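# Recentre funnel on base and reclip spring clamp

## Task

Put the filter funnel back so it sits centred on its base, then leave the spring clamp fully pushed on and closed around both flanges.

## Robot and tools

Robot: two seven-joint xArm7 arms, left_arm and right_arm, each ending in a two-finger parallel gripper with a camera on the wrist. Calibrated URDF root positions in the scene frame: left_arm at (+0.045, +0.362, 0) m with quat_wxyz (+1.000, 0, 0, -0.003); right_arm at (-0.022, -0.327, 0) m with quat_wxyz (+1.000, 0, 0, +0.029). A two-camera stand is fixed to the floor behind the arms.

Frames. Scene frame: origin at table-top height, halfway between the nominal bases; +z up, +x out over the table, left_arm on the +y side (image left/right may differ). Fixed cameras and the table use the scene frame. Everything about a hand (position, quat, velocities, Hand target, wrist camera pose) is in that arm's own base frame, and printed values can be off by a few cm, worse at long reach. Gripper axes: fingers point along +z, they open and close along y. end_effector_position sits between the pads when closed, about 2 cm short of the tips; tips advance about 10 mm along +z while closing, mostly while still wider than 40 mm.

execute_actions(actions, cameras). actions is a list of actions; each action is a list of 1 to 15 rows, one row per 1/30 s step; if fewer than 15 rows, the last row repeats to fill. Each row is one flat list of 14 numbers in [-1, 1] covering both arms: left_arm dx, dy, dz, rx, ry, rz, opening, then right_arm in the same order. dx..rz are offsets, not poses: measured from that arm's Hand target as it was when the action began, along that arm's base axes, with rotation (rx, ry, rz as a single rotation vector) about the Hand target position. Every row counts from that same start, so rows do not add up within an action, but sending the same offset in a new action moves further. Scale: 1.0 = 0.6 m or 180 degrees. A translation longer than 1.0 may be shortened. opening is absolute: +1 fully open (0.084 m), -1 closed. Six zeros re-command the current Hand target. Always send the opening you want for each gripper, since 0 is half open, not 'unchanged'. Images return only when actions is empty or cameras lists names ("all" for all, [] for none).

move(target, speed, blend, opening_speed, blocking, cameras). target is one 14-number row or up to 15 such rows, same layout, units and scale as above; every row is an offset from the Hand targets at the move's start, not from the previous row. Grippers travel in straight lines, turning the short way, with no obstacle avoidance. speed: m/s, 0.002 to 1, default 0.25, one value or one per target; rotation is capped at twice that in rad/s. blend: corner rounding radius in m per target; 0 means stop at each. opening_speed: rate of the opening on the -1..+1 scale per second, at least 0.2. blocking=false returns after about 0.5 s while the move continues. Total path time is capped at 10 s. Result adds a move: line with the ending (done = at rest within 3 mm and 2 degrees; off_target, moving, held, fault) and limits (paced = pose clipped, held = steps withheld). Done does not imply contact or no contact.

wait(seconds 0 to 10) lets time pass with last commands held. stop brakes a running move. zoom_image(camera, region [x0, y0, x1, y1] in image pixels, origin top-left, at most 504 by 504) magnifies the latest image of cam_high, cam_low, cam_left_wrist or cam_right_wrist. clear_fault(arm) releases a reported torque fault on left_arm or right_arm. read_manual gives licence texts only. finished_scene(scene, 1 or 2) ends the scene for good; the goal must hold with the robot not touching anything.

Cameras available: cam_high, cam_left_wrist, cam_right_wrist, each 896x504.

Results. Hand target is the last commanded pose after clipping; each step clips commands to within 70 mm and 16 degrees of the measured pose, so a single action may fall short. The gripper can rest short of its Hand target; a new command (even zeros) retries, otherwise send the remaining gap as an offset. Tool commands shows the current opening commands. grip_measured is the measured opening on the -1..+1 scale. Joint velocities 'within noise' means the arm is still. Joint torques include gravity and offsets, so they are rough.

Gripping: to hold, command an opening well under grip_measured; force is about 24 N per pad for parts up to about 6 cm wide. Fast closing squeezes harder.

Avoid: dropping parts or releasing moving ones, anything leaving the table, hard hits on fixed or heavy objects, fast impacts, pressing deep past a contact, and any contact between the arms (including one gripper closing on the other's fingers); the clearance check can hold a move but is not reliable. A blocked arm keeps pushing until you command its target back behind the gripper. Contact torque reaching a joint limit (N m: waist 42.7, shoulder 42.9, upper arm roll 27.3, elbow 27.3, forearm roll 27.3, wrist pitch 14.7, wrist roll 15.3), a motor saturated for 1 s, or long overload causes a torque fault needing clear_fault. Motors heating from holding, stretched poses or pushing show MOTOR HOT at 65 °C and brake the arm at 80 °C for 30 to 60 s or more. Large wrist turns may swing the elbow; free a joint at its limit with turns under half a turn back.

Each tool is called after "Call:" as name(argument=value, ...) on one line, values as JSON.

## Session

Call:
execute_actions(actions=[])

Call:
zoom_image(camera="cam_high", region=[340, 120, 500, 280])

Scene clock: 0.00 s.
left_arm: end_effector_position=(+0.1640, -0.2426, +0.2058) grip_measured=+1.00 end_effector_quat_wxyz=(-0.389, +0.423, +0.813, +0.096) | right_arm: end_effector_position=(+0.1586, +0.2307, +0.2654) grip_measured=+1.00 end_effector_quat_wxyz=(+0.107, +0.841, -0.264, +0.461)
Joint positions: left_arm=[-1.431 0.16 0.587 1.141 -0.16 1.833 -2.968 0.084] | right_arm=[0.381 -0.909 1.066 0.591 -0.222 1.307 1.838 0.084]
Joint velocities: within noise
Joint torques (N m): no reading
Hand target: left_arm +0.1640, -0.2426, +0.2058; -0.389, +0.423, +0.813, +0.096 | right_arm +0.1586, +0.2307, +0.2654; +0.107, +0.841, -0.264, +0.461
Tool commands: left_gripper/opening=+1.0 right_gripper/opening=+1.0

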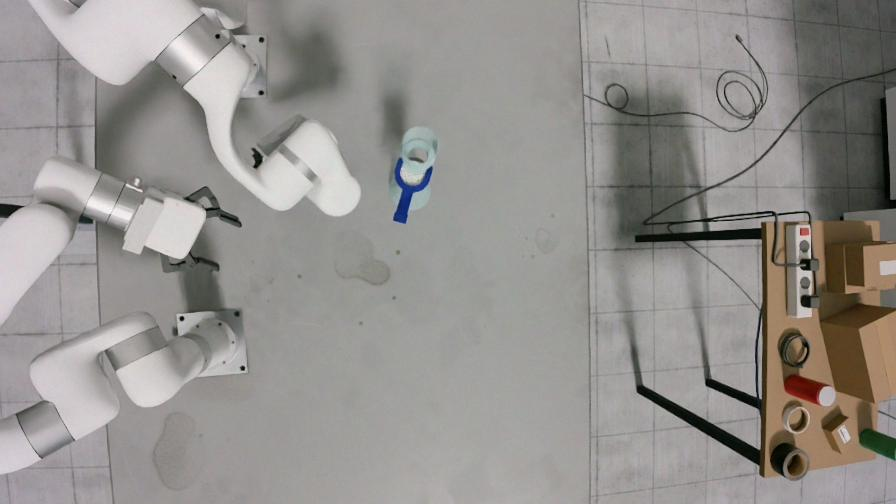

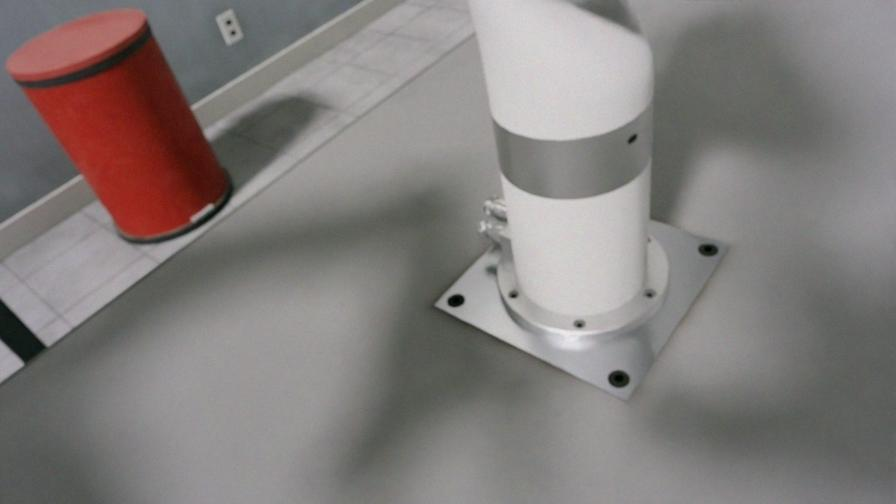

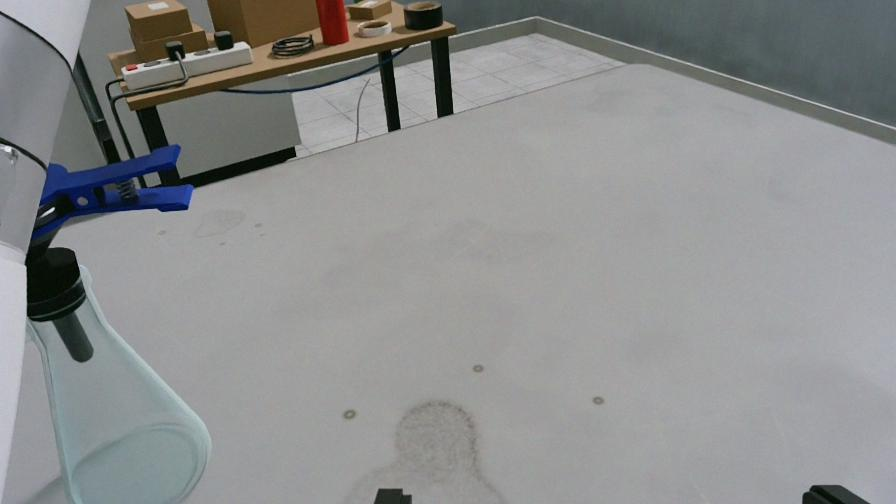

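Scaled by 3.150 from the camera's 896x504 image, which has a finer 1280x720 frame.

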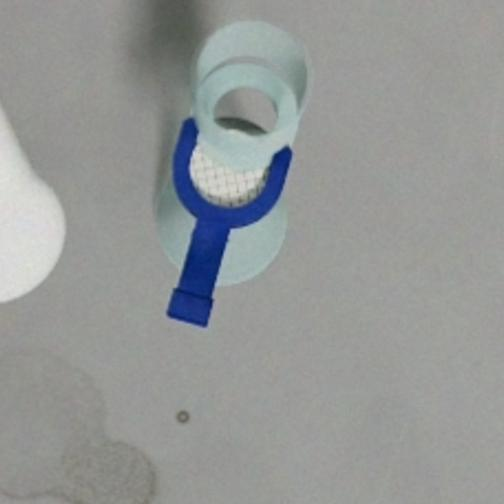

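Call:
zoom_image(camera="cam_high", region=[385, 120, 445, 230])

Scaled by 4.582 from the camera's 896x504 image, which has a finer 1280x720 frame.

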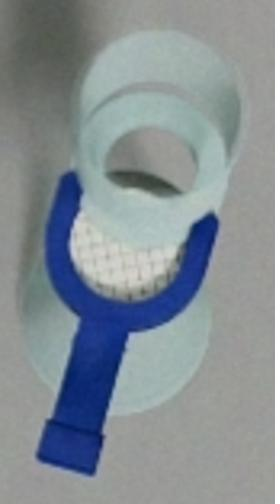

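Call:
move(target=[[0,0.0667,0.457,0,0,0,1,0,-0.1,0,0,0,0,1],[0.393,0.238,0.457,-0.04,0.311,0.712,1,0.286,-0.285,0.058,0.25,0.011,0.156,1],[0.4658,0.1055,0.182,-0.04,0.311,0.712,1,0.5138,-0.094,-0.047,0.506,0.0216,0.312,1]], speed=0.45, blend=0.03, cameras=["all"])

Scene clock: 59.73 s.
left_arm: end_effector_position=(+0.1912, -0.1900, +0.4793) grip_measured=+1.00 end_effector_quat_wxyz=(-0.434, +0.324, +0.840, +0.016) | right_arm: end_effector_position=(+0.1941, +0.1477, +0.2726) grip_measured=+1.00 end_effector_quat_wxyz=(+0.016, +0.860, -0.257, +0.440)
Joint positions: left_arm=[-1.246 0.164 0.765 1.892 -0.297 2.661 -3.038 0.084] | right_arm=[0.685 -1.263 0.658 0.235 -0.276 1.171 1.66 0.084]
Joint torques (N m): left_arm=[-1.89 -14.56 0.6 15.54 0.5 0.04 0.8] | right_arm=[1.83 3.77 -5.92 8.24 -1.42 -1.49 -0.46]
Hand target: left_arm +0.1912, -0.1900, +0.4793; -0.434, +0.324, +0.840, +0.016 (not the last commanded pose) | right_arm +0.1941, +0.1477, +0.2726; +0.016, +0.860, -0.257, +0.440 (not the last commanded pose)
Off the commanded pose: left_arm 0.301 m, 124 deg | right_arm 0.276 m, 96 deg.
move: held (left_arm; a check stopped the path), off_target (right_arm; braked when a check withheld steps of left_arm); path passed 1 of 3 targets; limits=paced,held
pose unreachable (left arm): on one or more control steps of this call, first in action 0 (counted from 0), this arm could not follow its commanded pose, so it was not sent that pose on those steps. It may still have moved: this result reports where it is.
cause: moving toward the commanded pose would bring two parts of the arm too close to each other (joints 6 (wrist pitch) and 7 (wrist roll) lie between them).

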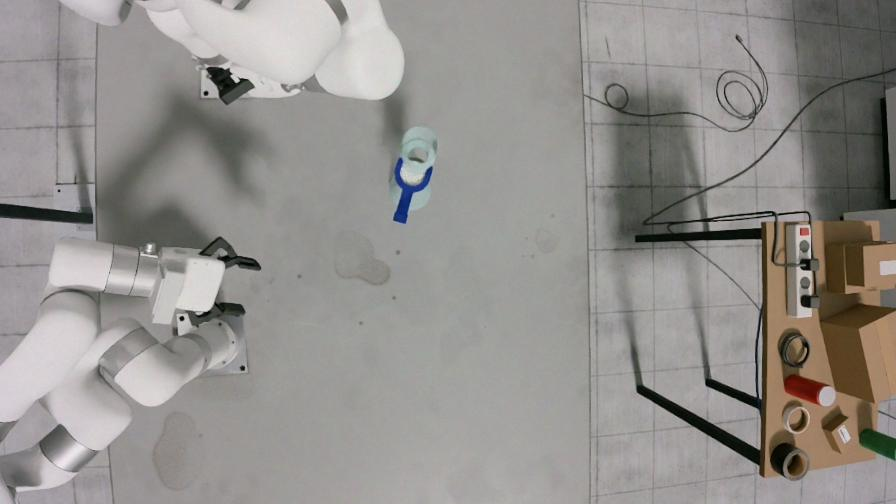

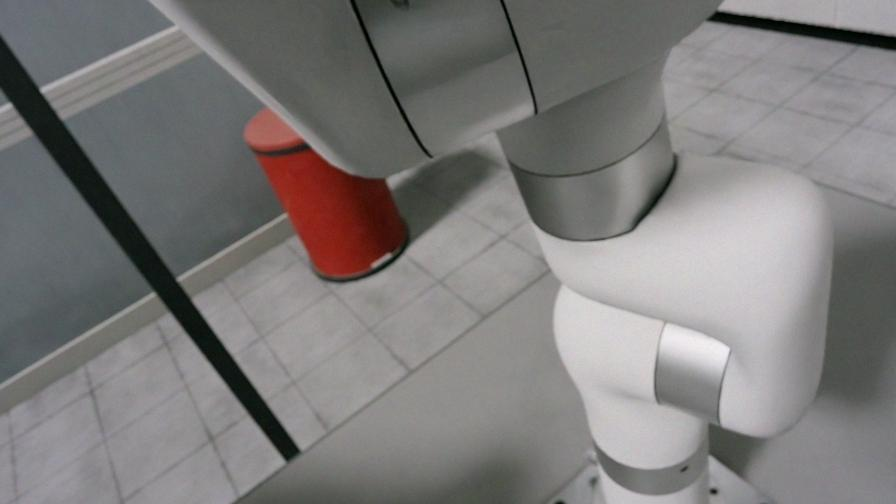

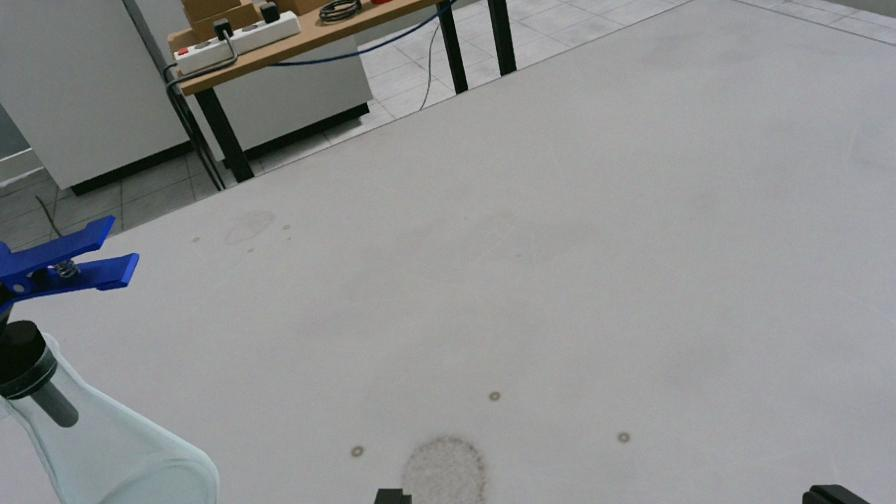

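Call:
move(target=[[0.315,0.117,-0.049,-0.202,-0.206,-0.247,1,0.227,-0.146,0.046,0.227,0.010,0.140,1],[0.315,0.117,-0.049,-0.202,-0.206,-0.247,1,0.455,0.044,-0.059,0.454,0.020,0.280,1]], speed=0.4, blend=0.03, cameras=["all"])

Scene clock: 72.10 s.
left_arm: end_effector_position=(+0.3802, -0.1198, +0.4499) grip_measured=+1.00 end_effector_quat_wxyz=(+0.000, +0.700, +0.714, +0.019) | right_arm: end_effector_position=(+0.4670, +0.1741, +0.2371) grip_measured=+1.00 end_effector_quat_wxyz=(+0.698, -0.698, +0.114, -0.114)
Joint positions: left_arm=[-1.238 -0.281 0.717 1.555 0.225 1.756 -2.088 0.084] | right_arm=[1.622 -1.645 -1.661 0.617 -0.154 0.239 0.038 0.084]
Joint torques (N m): left_arm=[1.96 -6.76 -3.33 18.51 0.73 -1.97 0.24] | right_arm=[2.27 14.72 17.27 -0.65 -0.86 0.22 -0.58]
Hand target: left_arm +0.3802, -0.1198, +0.4499; +0.000, +0.700, +0.714, +0.019 | right_arm +0.4671, +0.1741, +0.2372; +0.698, -0.698, +0.114, -0.114
Off the commanded pose: left_arm 0.000 m, 0 deg | right_arm 0.000 m, 0 deg.
move: done

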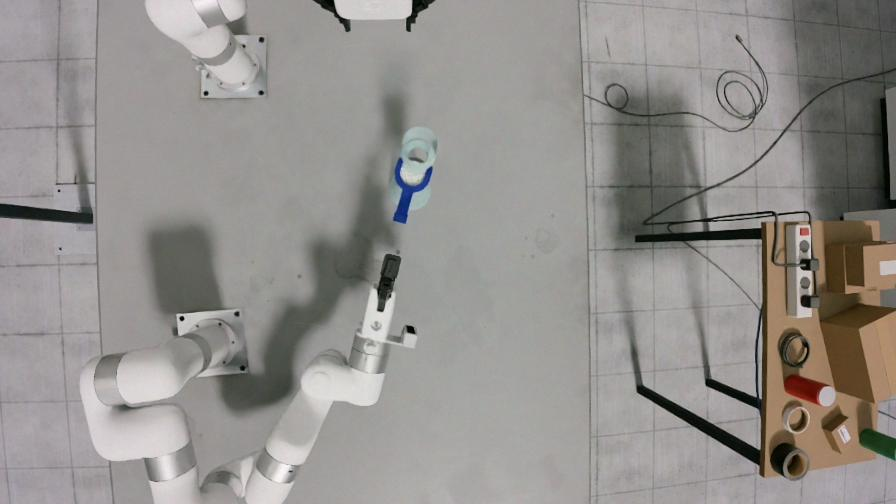

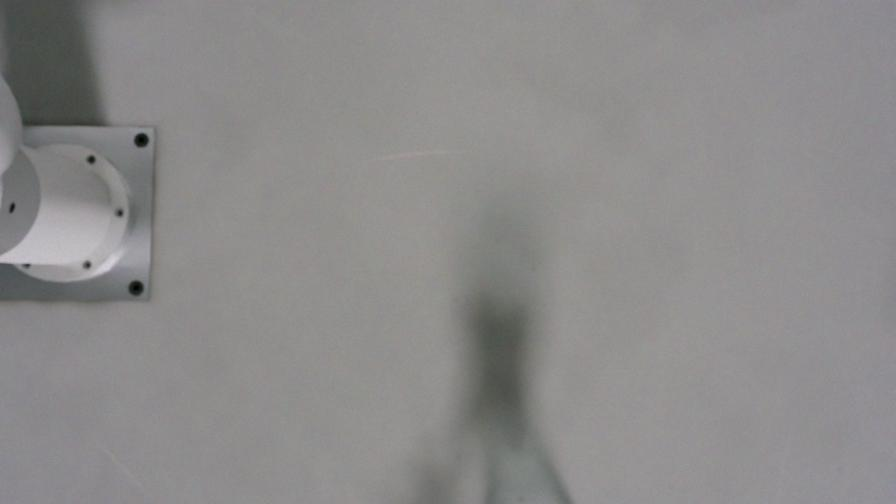

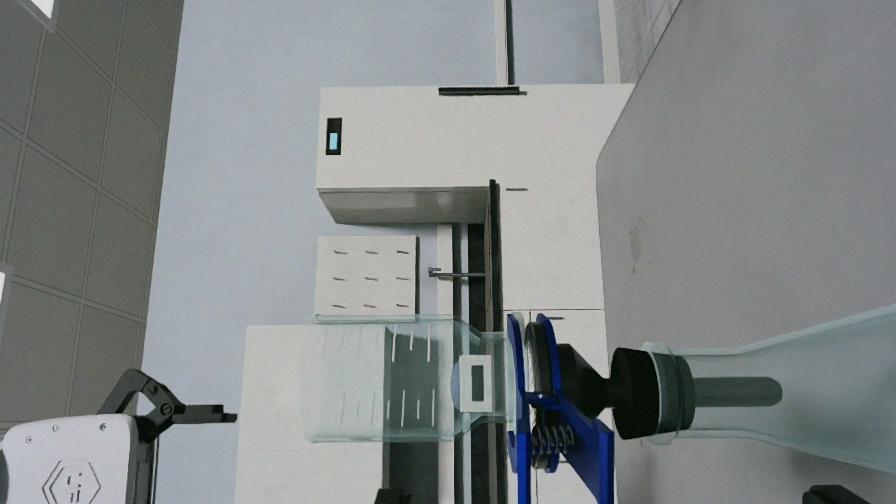

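Call:
move(target=[0.1055,-0.099,-0.225,-0.508,0.002,-0.012,1,0.0372,0.1106,-0.003,0,0,0,0.3], speed=0.25, cameras=["all"])

Call:
zoom_image(camera="cam_high", region=[365, 80, 485, 260])

Scene clock: 92.23 s.
left_arm: end_effector_position=(+0.4435, -0.1792, +0.3149) grip_measured=+1.00 end_effector_quat_wxyz=(+0.499, +0.501, +0.500, -0.500) | right_arm: end_effector_position=(+0.4894, +0.2405, +0.2354) grip_measured=+0.29 end_effector_quat_wxyz=(+0.698, -0.698, +0.114, -0.114)
Joint positions: left_arm=[-1.672 -1.169 1.509 0.86 -0.553 0.807 -1.276 0.084] | right_arm=[1.877 -1.646 -1.658 0.693 -0.159 0.06 0.044 0.056]
Joint torques (N m): left_arm=[-2.01 9.14 -13.55 9.75 -0.83 0.54 0.61] | right_arm=[2.06 16.43 18 -0.69 -2.38 -0.48 0.32]
Hand target: left_arm +0.4435, -0.1792, +0.3149; +0.499, +0.501, +0.500, -0.500 | right_arm +0.4894, +0.2405, +0.2354; +0.698, -0.698, +0.114, -0.114
Off the commanded pose: left_arm 0.000 m, 0 deg | right_arm 0.000 m, 0 deg.
move: done

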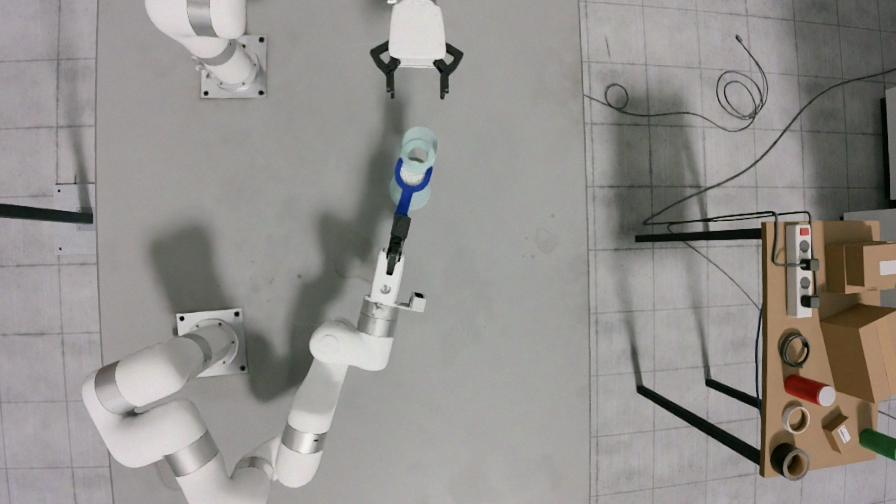

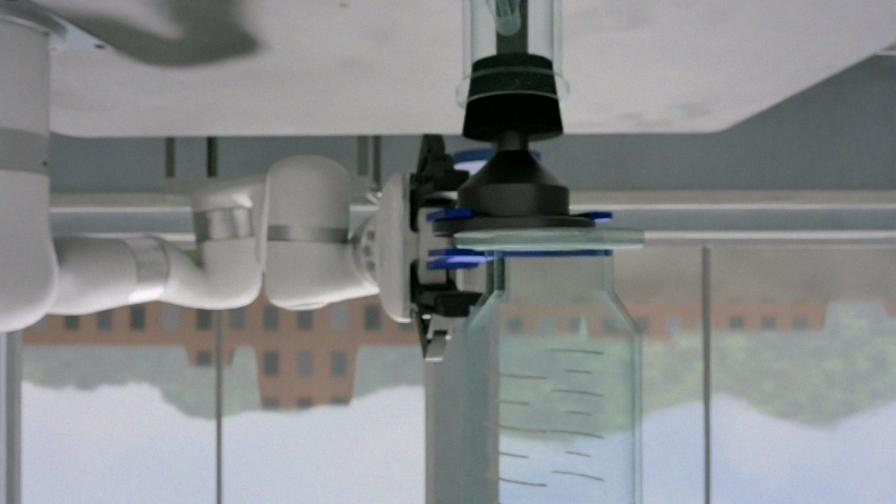

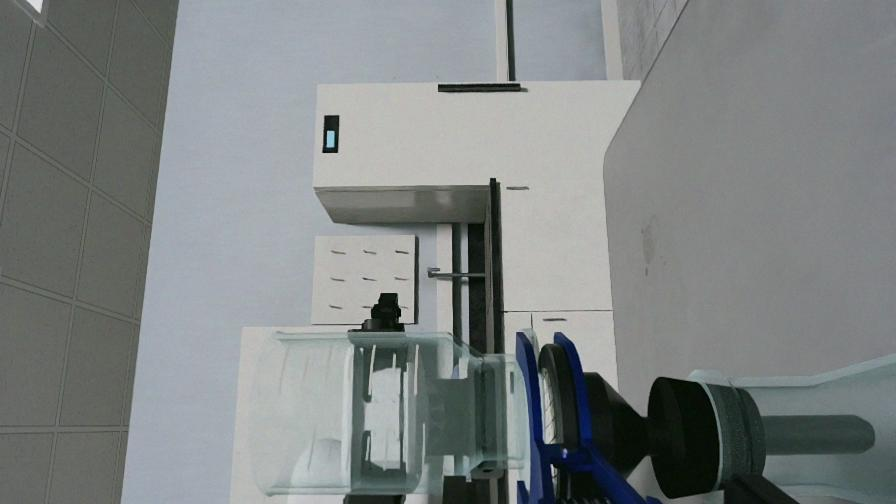

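Scaled by 2.800 from the camera's 896x504 image, which has a finer 1280x720 frame.

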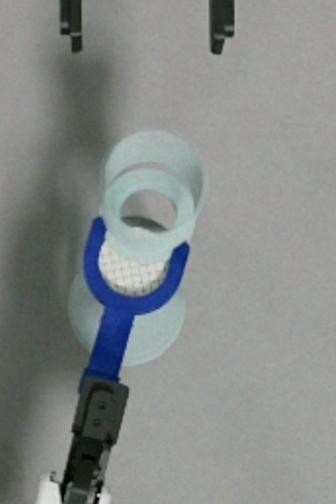

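Call:
move(target=[0.01,-0.151,0,0,0,0,1,0,0,0,0,0,0,0.3], speed=0.15, cameras=["cam_high","cam_left_wrist"])

Call:
zoom_image(camera="cam_high", region=[375, 100, 455, 220])

Scene clock: 111.50 s.
left_arm: end_effector_position=(+0.4495, -0.2698, +0.3149) grip_measured=+1.00 end_effector_quat_wxyz=(+0.499, +0.501, +0.500, -0.500) | right_arm: end_effector_position=(+0.4894, +0.2405, +0.2354) grip_measured=+0.29 end_effector_quat_wxyz=(+0.698, -0.698, +0.114, -0.114)
Joint positions: left_arm=[-1.914 -1.188 1.493 0.866 -0.641 0.569 -1.22 0.084] | right_arm=[1.877 -1.646 -1.658 0.693 -0.159 0.06 0.044 0.056]
Joint torques (N m): left_arm=[-2.18 9.49 -13.79 9.48 -0.26 0.17 0.55] | right_arm=[2.11 16.48 18.03 -0.81 -2.31 -0.44 0.5]
Hand target: left_arm +0.4495, -0.2698, +0.3149; +0.499, +0.501, +0.500, -0.500 | right_arm +0.4894, +0.2405, +0.2354; +0.698, -0.698, +0.114, -0.114
Off the commanded pose: left_arm 0.000 m, 0 deg | right_arm 0.000 m, 0 deg.
move: done
Images, in order (width x height): cam_high 896x504, cam_left_wrist 896x504.

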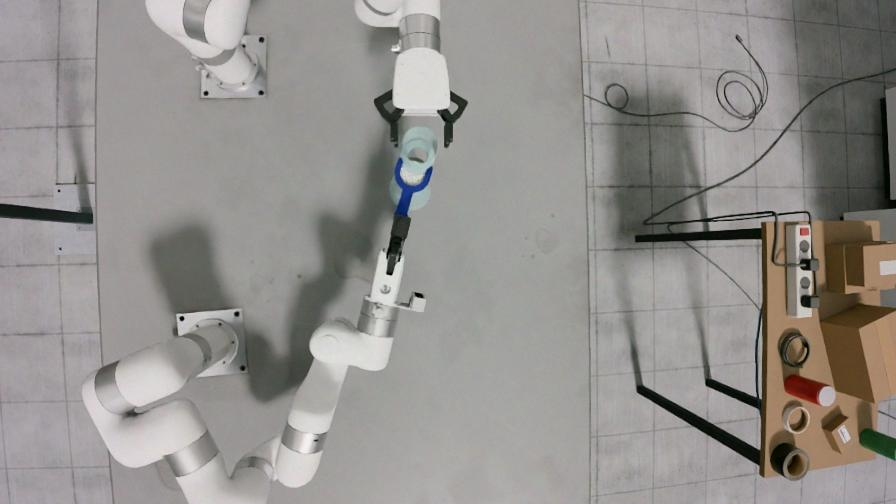

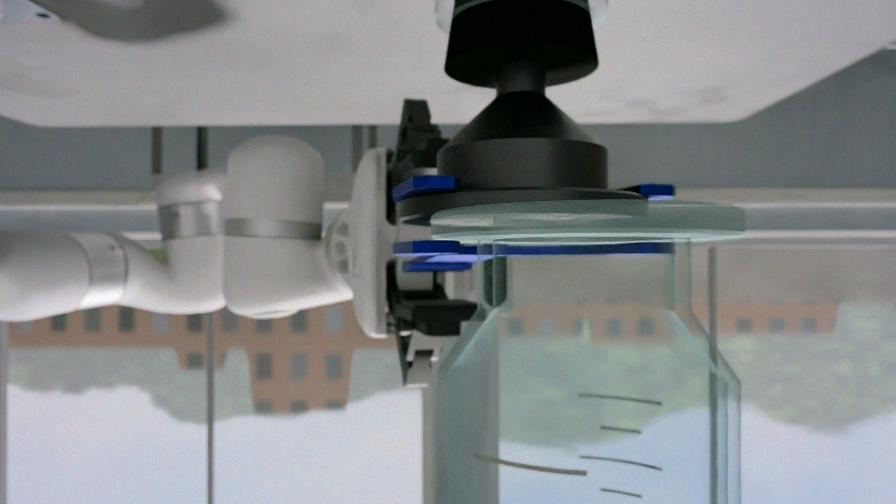

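Scaled by 4.200 from the camera's 896x504 image, which has a finer 1280x720 frame.

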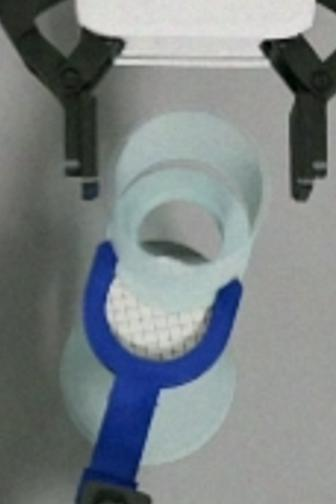

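Call:
move(target=[-0.0055,-0.02,0,0,0,0,1,0,0,0,0,0,0,0.3], speed=0.08)

Call:
move(target=[0,0,0,0,0,0,0.3,0,0,0,0,0,0,0.3], opening_speed=0.6)

Call:
move(target=[0,0,0,0,0,0,0.2,0,0,0,0,0,0,-1], opening_speed=0.6, cameras=["all"])

Call:
zoom_image(camera="cam_high", region=[375, 100, 455, 220])

Scene clock: 126.27 s.
left_arm: end_effector_position=(+0.4462, -0.2818, +0.3149) grip_measured=+1.00 end_effector_quat_wxyz=(+0.499, +0.501, +0.500, -0.500) | right_arm: end_effector_position=(+0.4894, +0.2405, +0.2354) grip_measured=+0.29 end_effector_quat_wxyz=(+0.698, -0.698, +0.114, -0.114)
Joint positions: left_arm=[-1.94 -1.194 1.486 0.858 -0.655 0.533 -1.21 0.084] | right_arm=[1.877 -1.646 -1.658 0.693 -0.159 0.06 0.044 0.056]
Joint torques (N m): left_arm=[-1.7 9.65 -14.96 7.42 -0.28 0.12 0.8] | right_arm=[2.51 16.43 18.22 -0.71 -2.37 -0.19 0.43]
Hand target: left_arm +0.4462, -0.2818, +0.3149; +0.499, +0.501, +0.500, -0.500 | right_arm +0.4894, +0.2405, +0.2354; +0.698, -0.698, +0.114, -0.114
Off the commanded pose: left_arm 0.000 m, 0 deg | right_arm 0.000 m, 0 deg.
move: done

Scene clock: 127.63 s.
left_arm: end_effector_position=(+0.4461, -0.2819, +0.3149) grip_measured=+0.54 end_effector_quat_wxyz=(+0.499, +0.501, +0.500, -0.500) | right_arm: end_effector_position=(+0.4894, +0.2405, +0.2354) grip_measured=+0.29 end_effector_quat_wxyz=(+0.698, -0.698, +0.114, -0.114)
Joint positions: left_arm=[-1.941 -1.194 1.486 0.858 -0.655 0.533 -1.21 0.067] | right_arm=[1.877 -1.646 -1.658 0.693 -0.159 0.06 0.044 0.056]
Joint torques (N m): left_arm=[-0.88 10.17 -14.09 9.1 -0.01 0.27 0.56] | right_arm=[1.84 16.72 17.98 -0.6 -1.85 -0.4 0.35]
Hand target: left_arm +0.4462, -0.2818, +0.3149; +0.499, +0.501, +0.500, -0.500 | right_arm +0.4894, +0.2405, +0.2354; +0.698, -0.698, +0.114, -0.114
Off the commanded pose: left_arm 0.000 m, 0 deg | right_arm 0.000 m, 0 deg.
move: done

Scene clock: 130.00 s.
left_arm: end_effector_position=(+0.4462, -0.2818, +0.3149) grip_measured=+0.54 end_effector_quat_wxyz=(+0.499, +0.501, +0.500, -0.500) | right_arm: end_effector_position=(+0.4894, +0.2405, +0.2354) grip_measured=-0.71 end_effector_quat_wxyz=(+0.698, -0.698, +0.114, -0.114)
Joint positions: left_arm=[-1.941 -1.194 1.486 0.858 -0.655 0.533 -1.21 0.067] | right_arm=[1.877 -1.646 -1.658 0.693 -0.159 0.06 0.044 0.013]
Joint torques (N m): left_arm=[0.76 11.51 -15.32 7.54 0.44 1 0.24] | right_arm=[1.78 16.91 18.37 -1.72 -2.4 -0.32 0.53]
Hand target: left_arm +0.4462, -0.2818, +0.3149; +0.499, +0.501, +0.500, -0.500 | right_arm +0.4894, +0.2405, +0.2354; +0.698, -0.698, +0.114, -0.114
Off the commanded pose: left_arm 0.000 m, 0 deg | right_arm 0.000 m, 0 deg.
move: done

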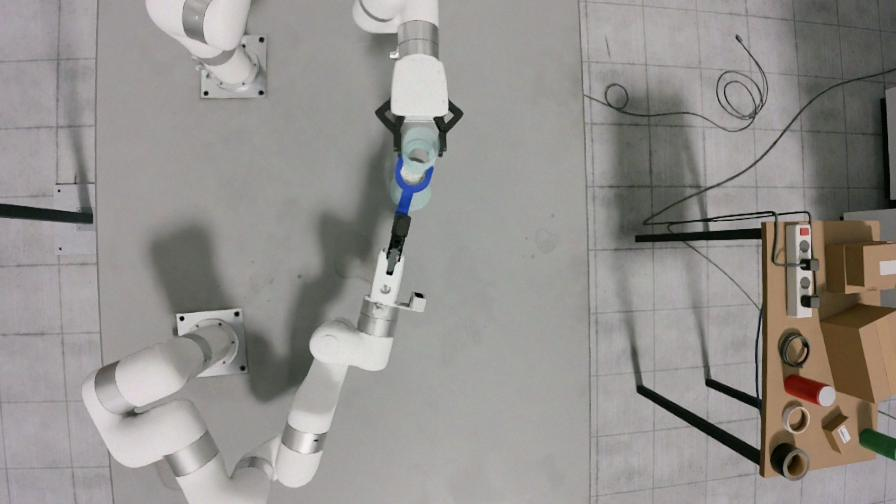

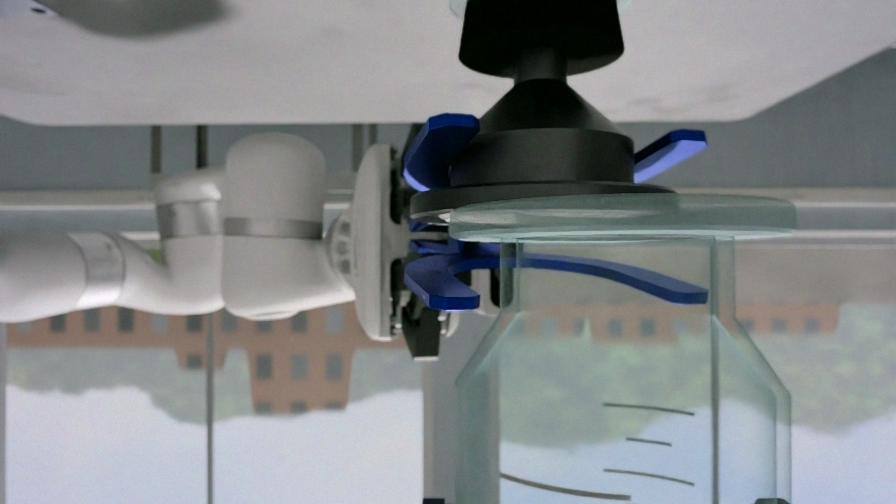

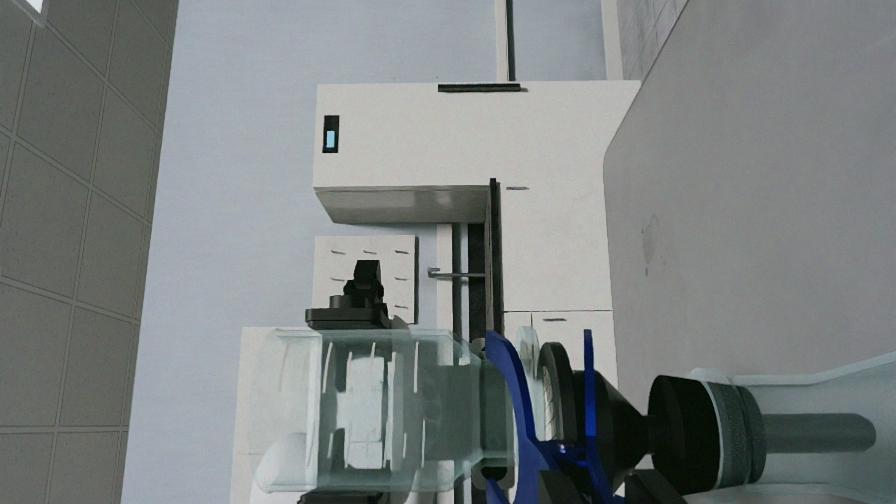

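Scaled by 4.200 from the camera's 896x504 image, which has a finer 1280x720 frame.

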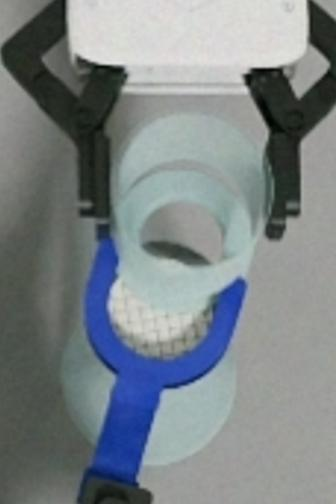

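Call:
move(target=[0,0,0,0,0,0,0.2,-0.0319,-0.0948,0,0,0,0,-1], speed=0.08)

Call:
move(target=[[0,0,0.0067,0,0,0,0.2,0,0,0,0,0,0,-1],[-0.0157,-0.0562,0.0067,0,0,0,0.2,0,0,0,0,0,0,-1]], speed=0.05, cameras=["all"])

Call:
zoom_image(camera="cam_high", region=[388, 145, 438, 205])

Scene clock: 137.10 s.
left_arm: end_effector_position=(+0.4462, -0.2818, +0.3149) grip_measured=+0.54 end_effector_quat_wxyz=(+0.499, +0.501, +0.500, -0.500) | right_arm: end_effector_position=(+0.4702, +0.1836, +0.2354) grip_measured=-0.71 end_effector_quat_wxyz=(+0.698, -0.698, +0.114, -0.114)
Joint positions: left_arm=[-1.941 -1.194 1.486 0.858 -0.655 0.533 -1.21 0.067] | right_arm=[1.658 -1.647 -1.665 0.625 -0.157 0.211 0.036 0.013]
Joint torques (N m): left_arm=[1.35 12.04 -15.38 7.69 -0.37 1 -0.46] | right_arm=[-2.41 14.53 15.86 -1.95 -0.43 0.51 -0.52]
Hand target: left_arm +0.4462, -0.2818, +0.3149; +0.499, +0.501, +0.500, -0.500 | right_arm +0.4702, +0.1836, +0.2354; +0.698, -0.698, +0.114, -0.114
Off the commanded pose: left_arm 0.000 m, 0 deg | right_arm 0.000 m, 0 deg.
move: done

Scene clock: 138.77 s.
left_arm: end_effector_position=(+0.4367, -0.3155, +0.3190) grip_measured=+0.54 end_effector_quat_wxyz=(+0.499, +0.501, +0.500, -0.500) | right_arm: end_effector_position=(+0.4702, +0.1836, +0.2354) grip_measured=-0.71 end_effector_quat_wxyz=(+0.698, -0.698, +0.114, -0.114)
Joint positions: left_arm=[-2.02 -1.208 1.461 0.845 -0.694 0.432 -1.188 0.067] | right_arm=[1.658 -1.647 -1.665 0.625 -0.157 0.211 0.036 0.013]
Joint torques (N m): left_arm=[-1.6 9.92 -15.37 8.44 -0.38 0.66 0.56] | right_arm=[-2.37 14.43 15.84 -1.83 -0.5 0.18 -0.66]
Hand target: left_arm +0.4367, -0.3156, +0.3190; +0.499, +0.501, +0.500, -0.500 | right_arm +0.4702, +0.1836, +0.2354; +0.698, -0.698, +0.114, -0.114
Off the commanded pose: left_arm 0.000 m, 0 deg | right_arm 0.000 m, 0 deg.
move: done

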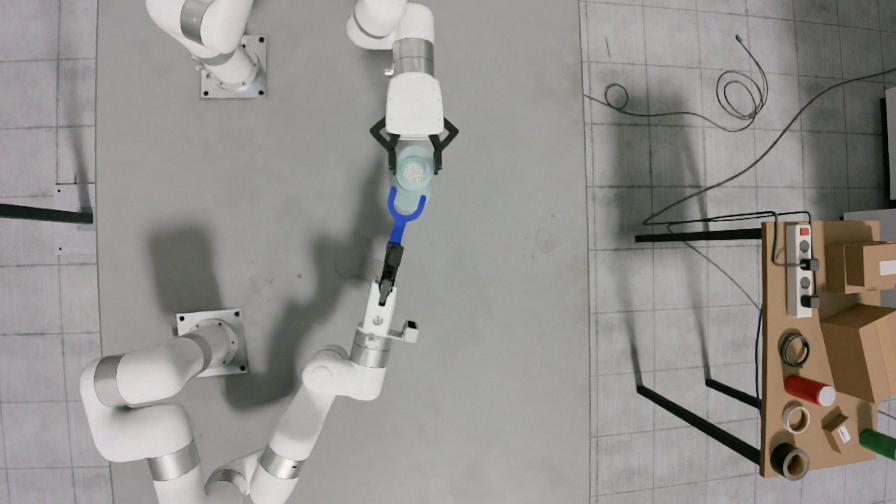

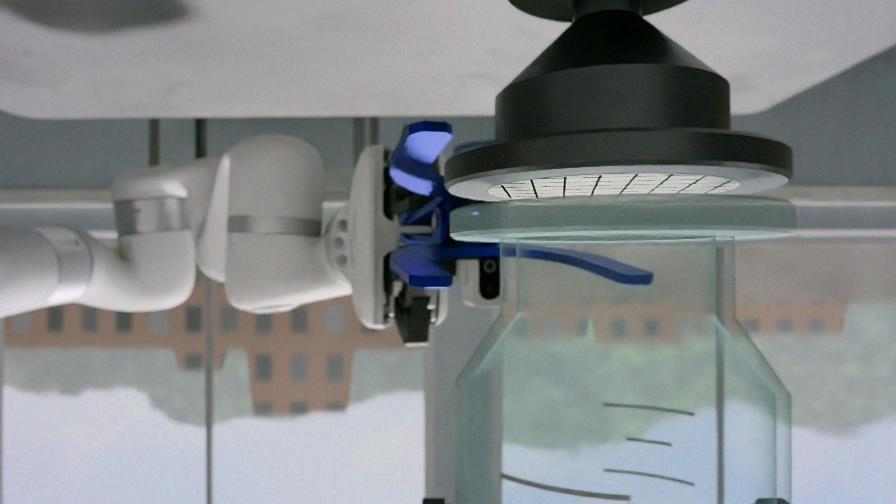

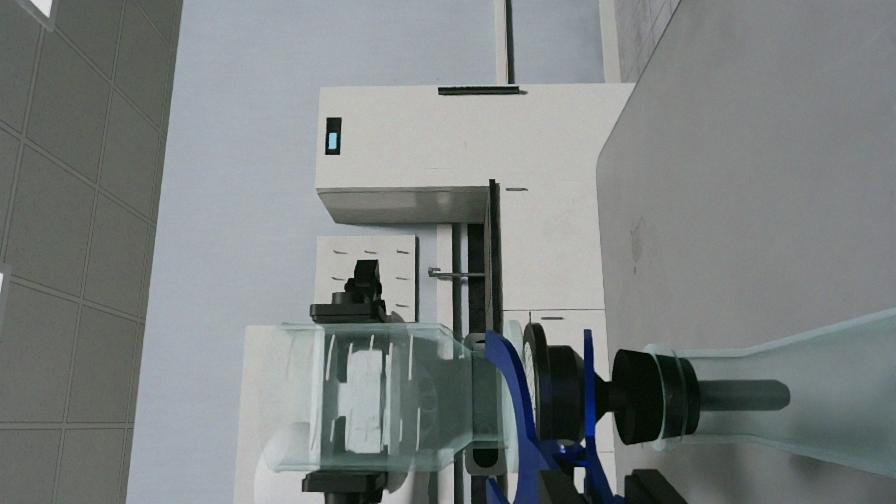

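Scaled by 8.400 from the camera's 896x504 image, which has a finer 1280x720 frame.

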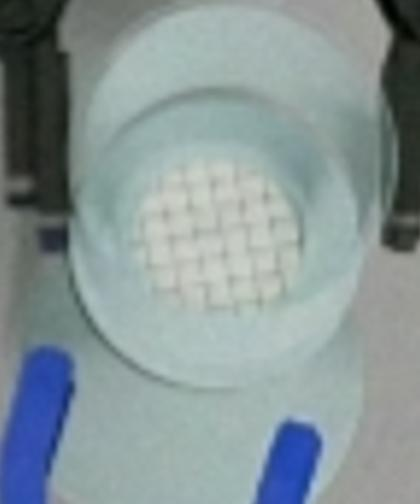

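Call:
move(target=[[-0.0015,-0.0018,0,0,0,0,0.2,0,0,0,0,0,0,-1],[-0.0015,-0.0018,-0.0067,0,0,0,0.2,0,0,0,0,0,0,-1]], speed=0.03, cameras=["cam_high","cam_left_wrist"])

Call:
zoom_image(camera="cam_high", region=[385, 145, 435, 225])

Scene clock: 146.50 s.
left_arm: end_effector_position=(+0.4358, -0.3166, +0.3150) grip_measured=+0.54 end_effector_quat_wxyz=(+0.499, +0.501, +0.500, -0.500) | right_arm: end_effector_position=(+0.4702, +0.1836, +0.2354) grip_measured=-0.71 end_effector_quat_wxyz=(+0.698, -0.698, +0.114, -0.114)
Joint positions: left_arm=[-2.024 -1.214 1.467 0.841 -0.694 0.426 -1.179 0.067] | right_arm=[1.658 -1.647 -1.665 0.625 -0.157 0.211 0.036 0.013]
Joint torques (N m): left_arm=[-1.62 9.98 -14.42 7.48 1.23 0.6 0.68] | right_arm=[-1.97 14.71 15.87 -1.7 -0.71 -0.17 -0.43]
Hand target: left_arm +0.4358, -0.3166, +0.3149; +0.499, +0.501, +0.500, -0.500 | right_arm +0.4702, +0.1836, +0.2354; +0.698, -0.698, +0.114, -0.114
Off the commanded pose: left_arm 0.000 m, 0 deg | right_arm 0.000 m, 0 deg.
move: done
Images, in order (width x height): cam_high 896x504, cam_left_wrist 896x504.

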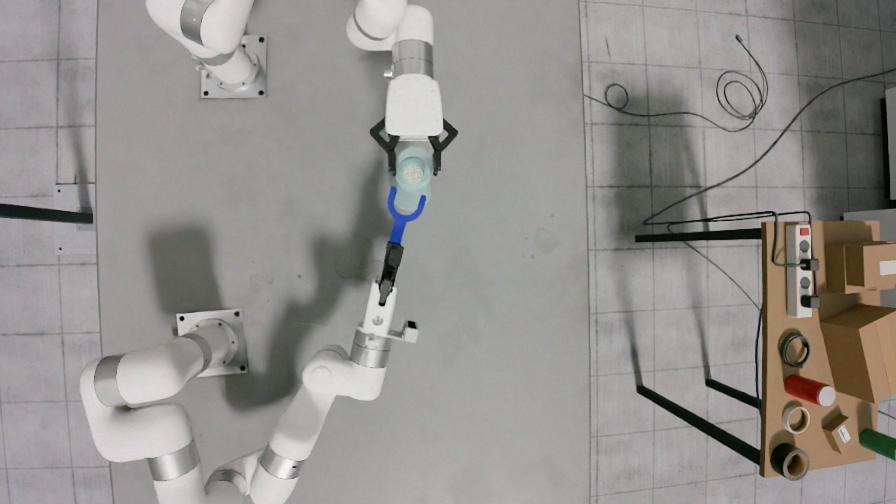

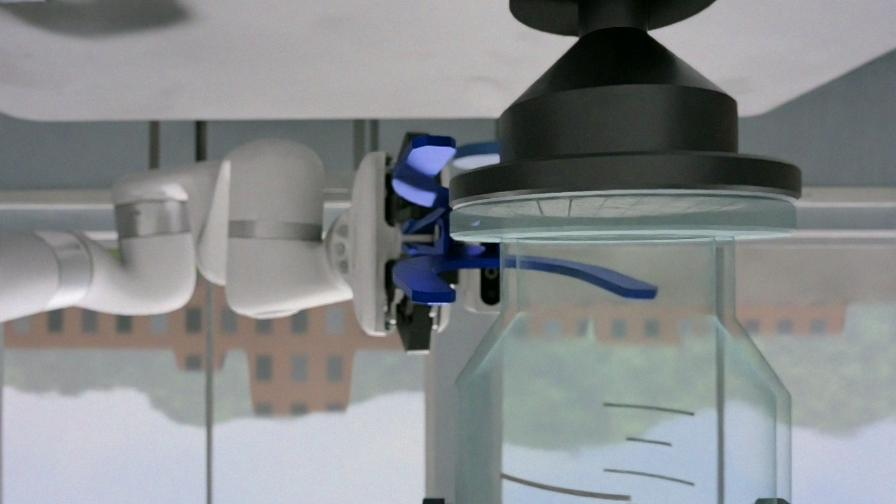

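Scaled by 6.300 from the camera's 896x504 image, which has a finer 1280x720 frame.

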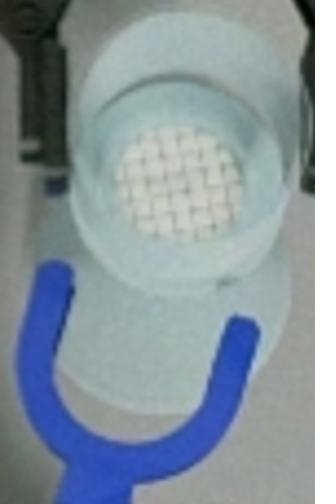

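Call:
move(target=[0,0,0,0,0,0,0.2,0.0321,0.0953,0,0,0,0,-1], speed=0.06, cameras=["cam_high","cam_left_wrist"])

Call:
zoom_image(camera="cam_high", region=[388, 145, 438, 205])

Scene clock: 152.23 s.
left_arm: end_effector_position=(+0.4360, -0.3166, +0.3150) grip_measured=+0.54 end_effector_quat_wxyz=(+0.499, +0.501, +0.500, -0.499) | right_arm: end_effector_position=(+0.4896, +0.2407, +0.2354) grip_measured=-0.71 end_effector_quat_wxyz=(+0.698, -0.698, +0.114, -0.114)
Joint positions: left_arm=[-2.024 -1.215 1.467 0.841 -0.694 0.426 -1.179 0.067] | right_arm=[1.878 -1.646 -1.658 0.693 -0.159 0.059 0.044 0.013]
Joint torques (N m): left_arm=[-5.63 10.72 -11.95 -0.33 1.28 1.36 0.38] | right_arm=[7.57 19.51 18.93 -1.93 -1.43 0.16 0.48]
Hand target: left_arm +0.4358, -0.3166, +0.3149; +0.499, +0.501, +0.500, -0.500 | right_arm +0.4895, +0.2408, +0.2354; +0.698, -0.698, +0.114, -0.114
Off the commanded pose: left_arm 0.000 m, 0 deg | right_arm 0.000 m, 0 deg.
move: done
Images, in order (width x height): cam_high 896x504, cam_left_wrist 896x504.

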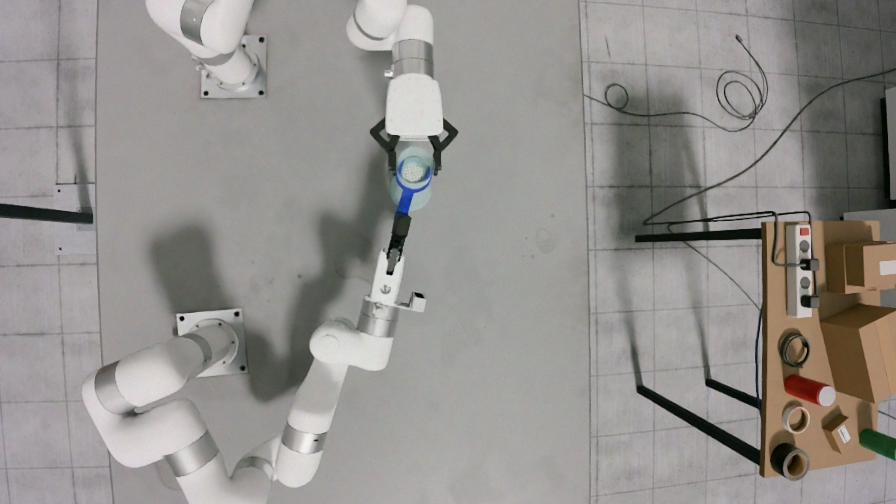

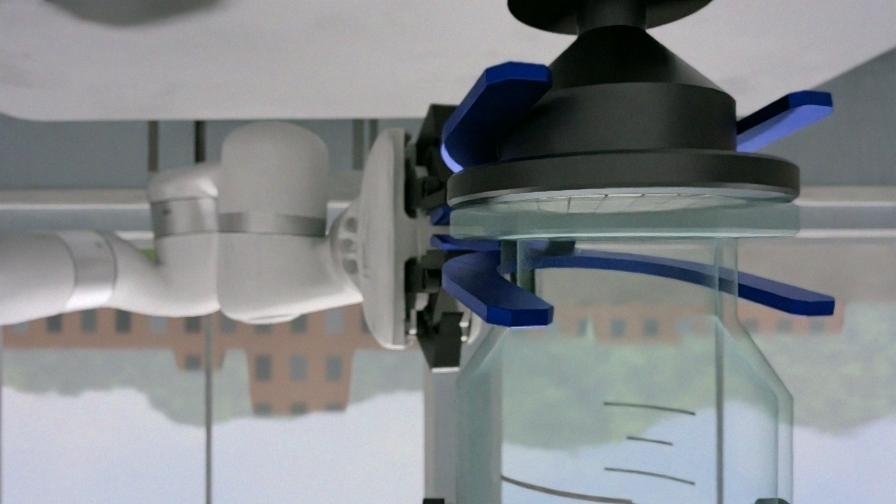

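Scaled by 8.400 from the camera's 896x504 image, which has a finer 1280x720 frame.

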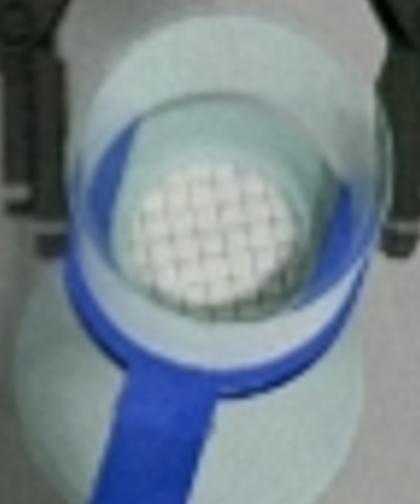

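Call:
move(target=[0,0,0,0,0,0,0.2,-0.0008,-0.0025,0,0,0,0,-1], speed=0.03, cameras=["cam_left_wrist"])

Scene clock: 156.13 s.
left_arm: end_effector_position=(+0.4357, -0.3167, +0.3149) grip_measured=+0.54 end_effector_quat_wxyz=(+0.499, +0.501, +0.500, -0.500) | right_arm: end_effector_position=(+0.4890, +0.2393, +0.2354) grip_measured=-0.71 end_effector_quat_wxyz=(+0.698, -0.698, +0.114, -0.114)
Joint positions: left_arm=[-2.024 -1.215 1.467 0.841 -0.694 0.426 -1.179 0.067] | right_arm=[1.872 -1.646 -1.659 0.691 -0.16 0.063 0.044 0.013]
Joint torques (N m): left_arm=[-2.2 12.47 -13.66 6.24 1.19 0.91 -0.74] | right_arm=[-0.95 16.18 16.35 -2.32 -2.24 0.44 -0.24]
Hand target: left_arm +0.4358, -0.3166, +0.3149; +0.499, +0.501, +0.500, -0.500 | right_arm +0.4890, +0.2393, +0.2354; +0.698, -0.698, +0.114, -0.114
Off the commanded pose: left_arm 0.000 m, 0 deg | right_arm 0.000 m, 0 deg.
move: done
Images, in order (width x height): cam_left_wrist 896x504.

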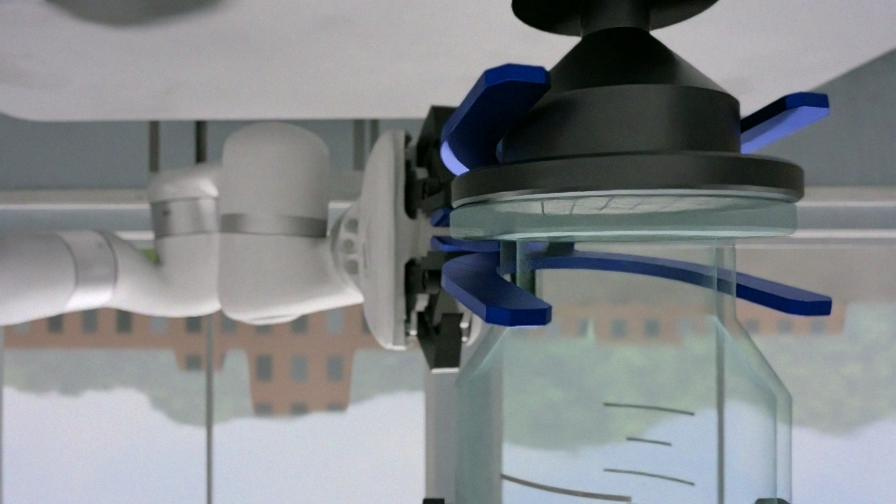

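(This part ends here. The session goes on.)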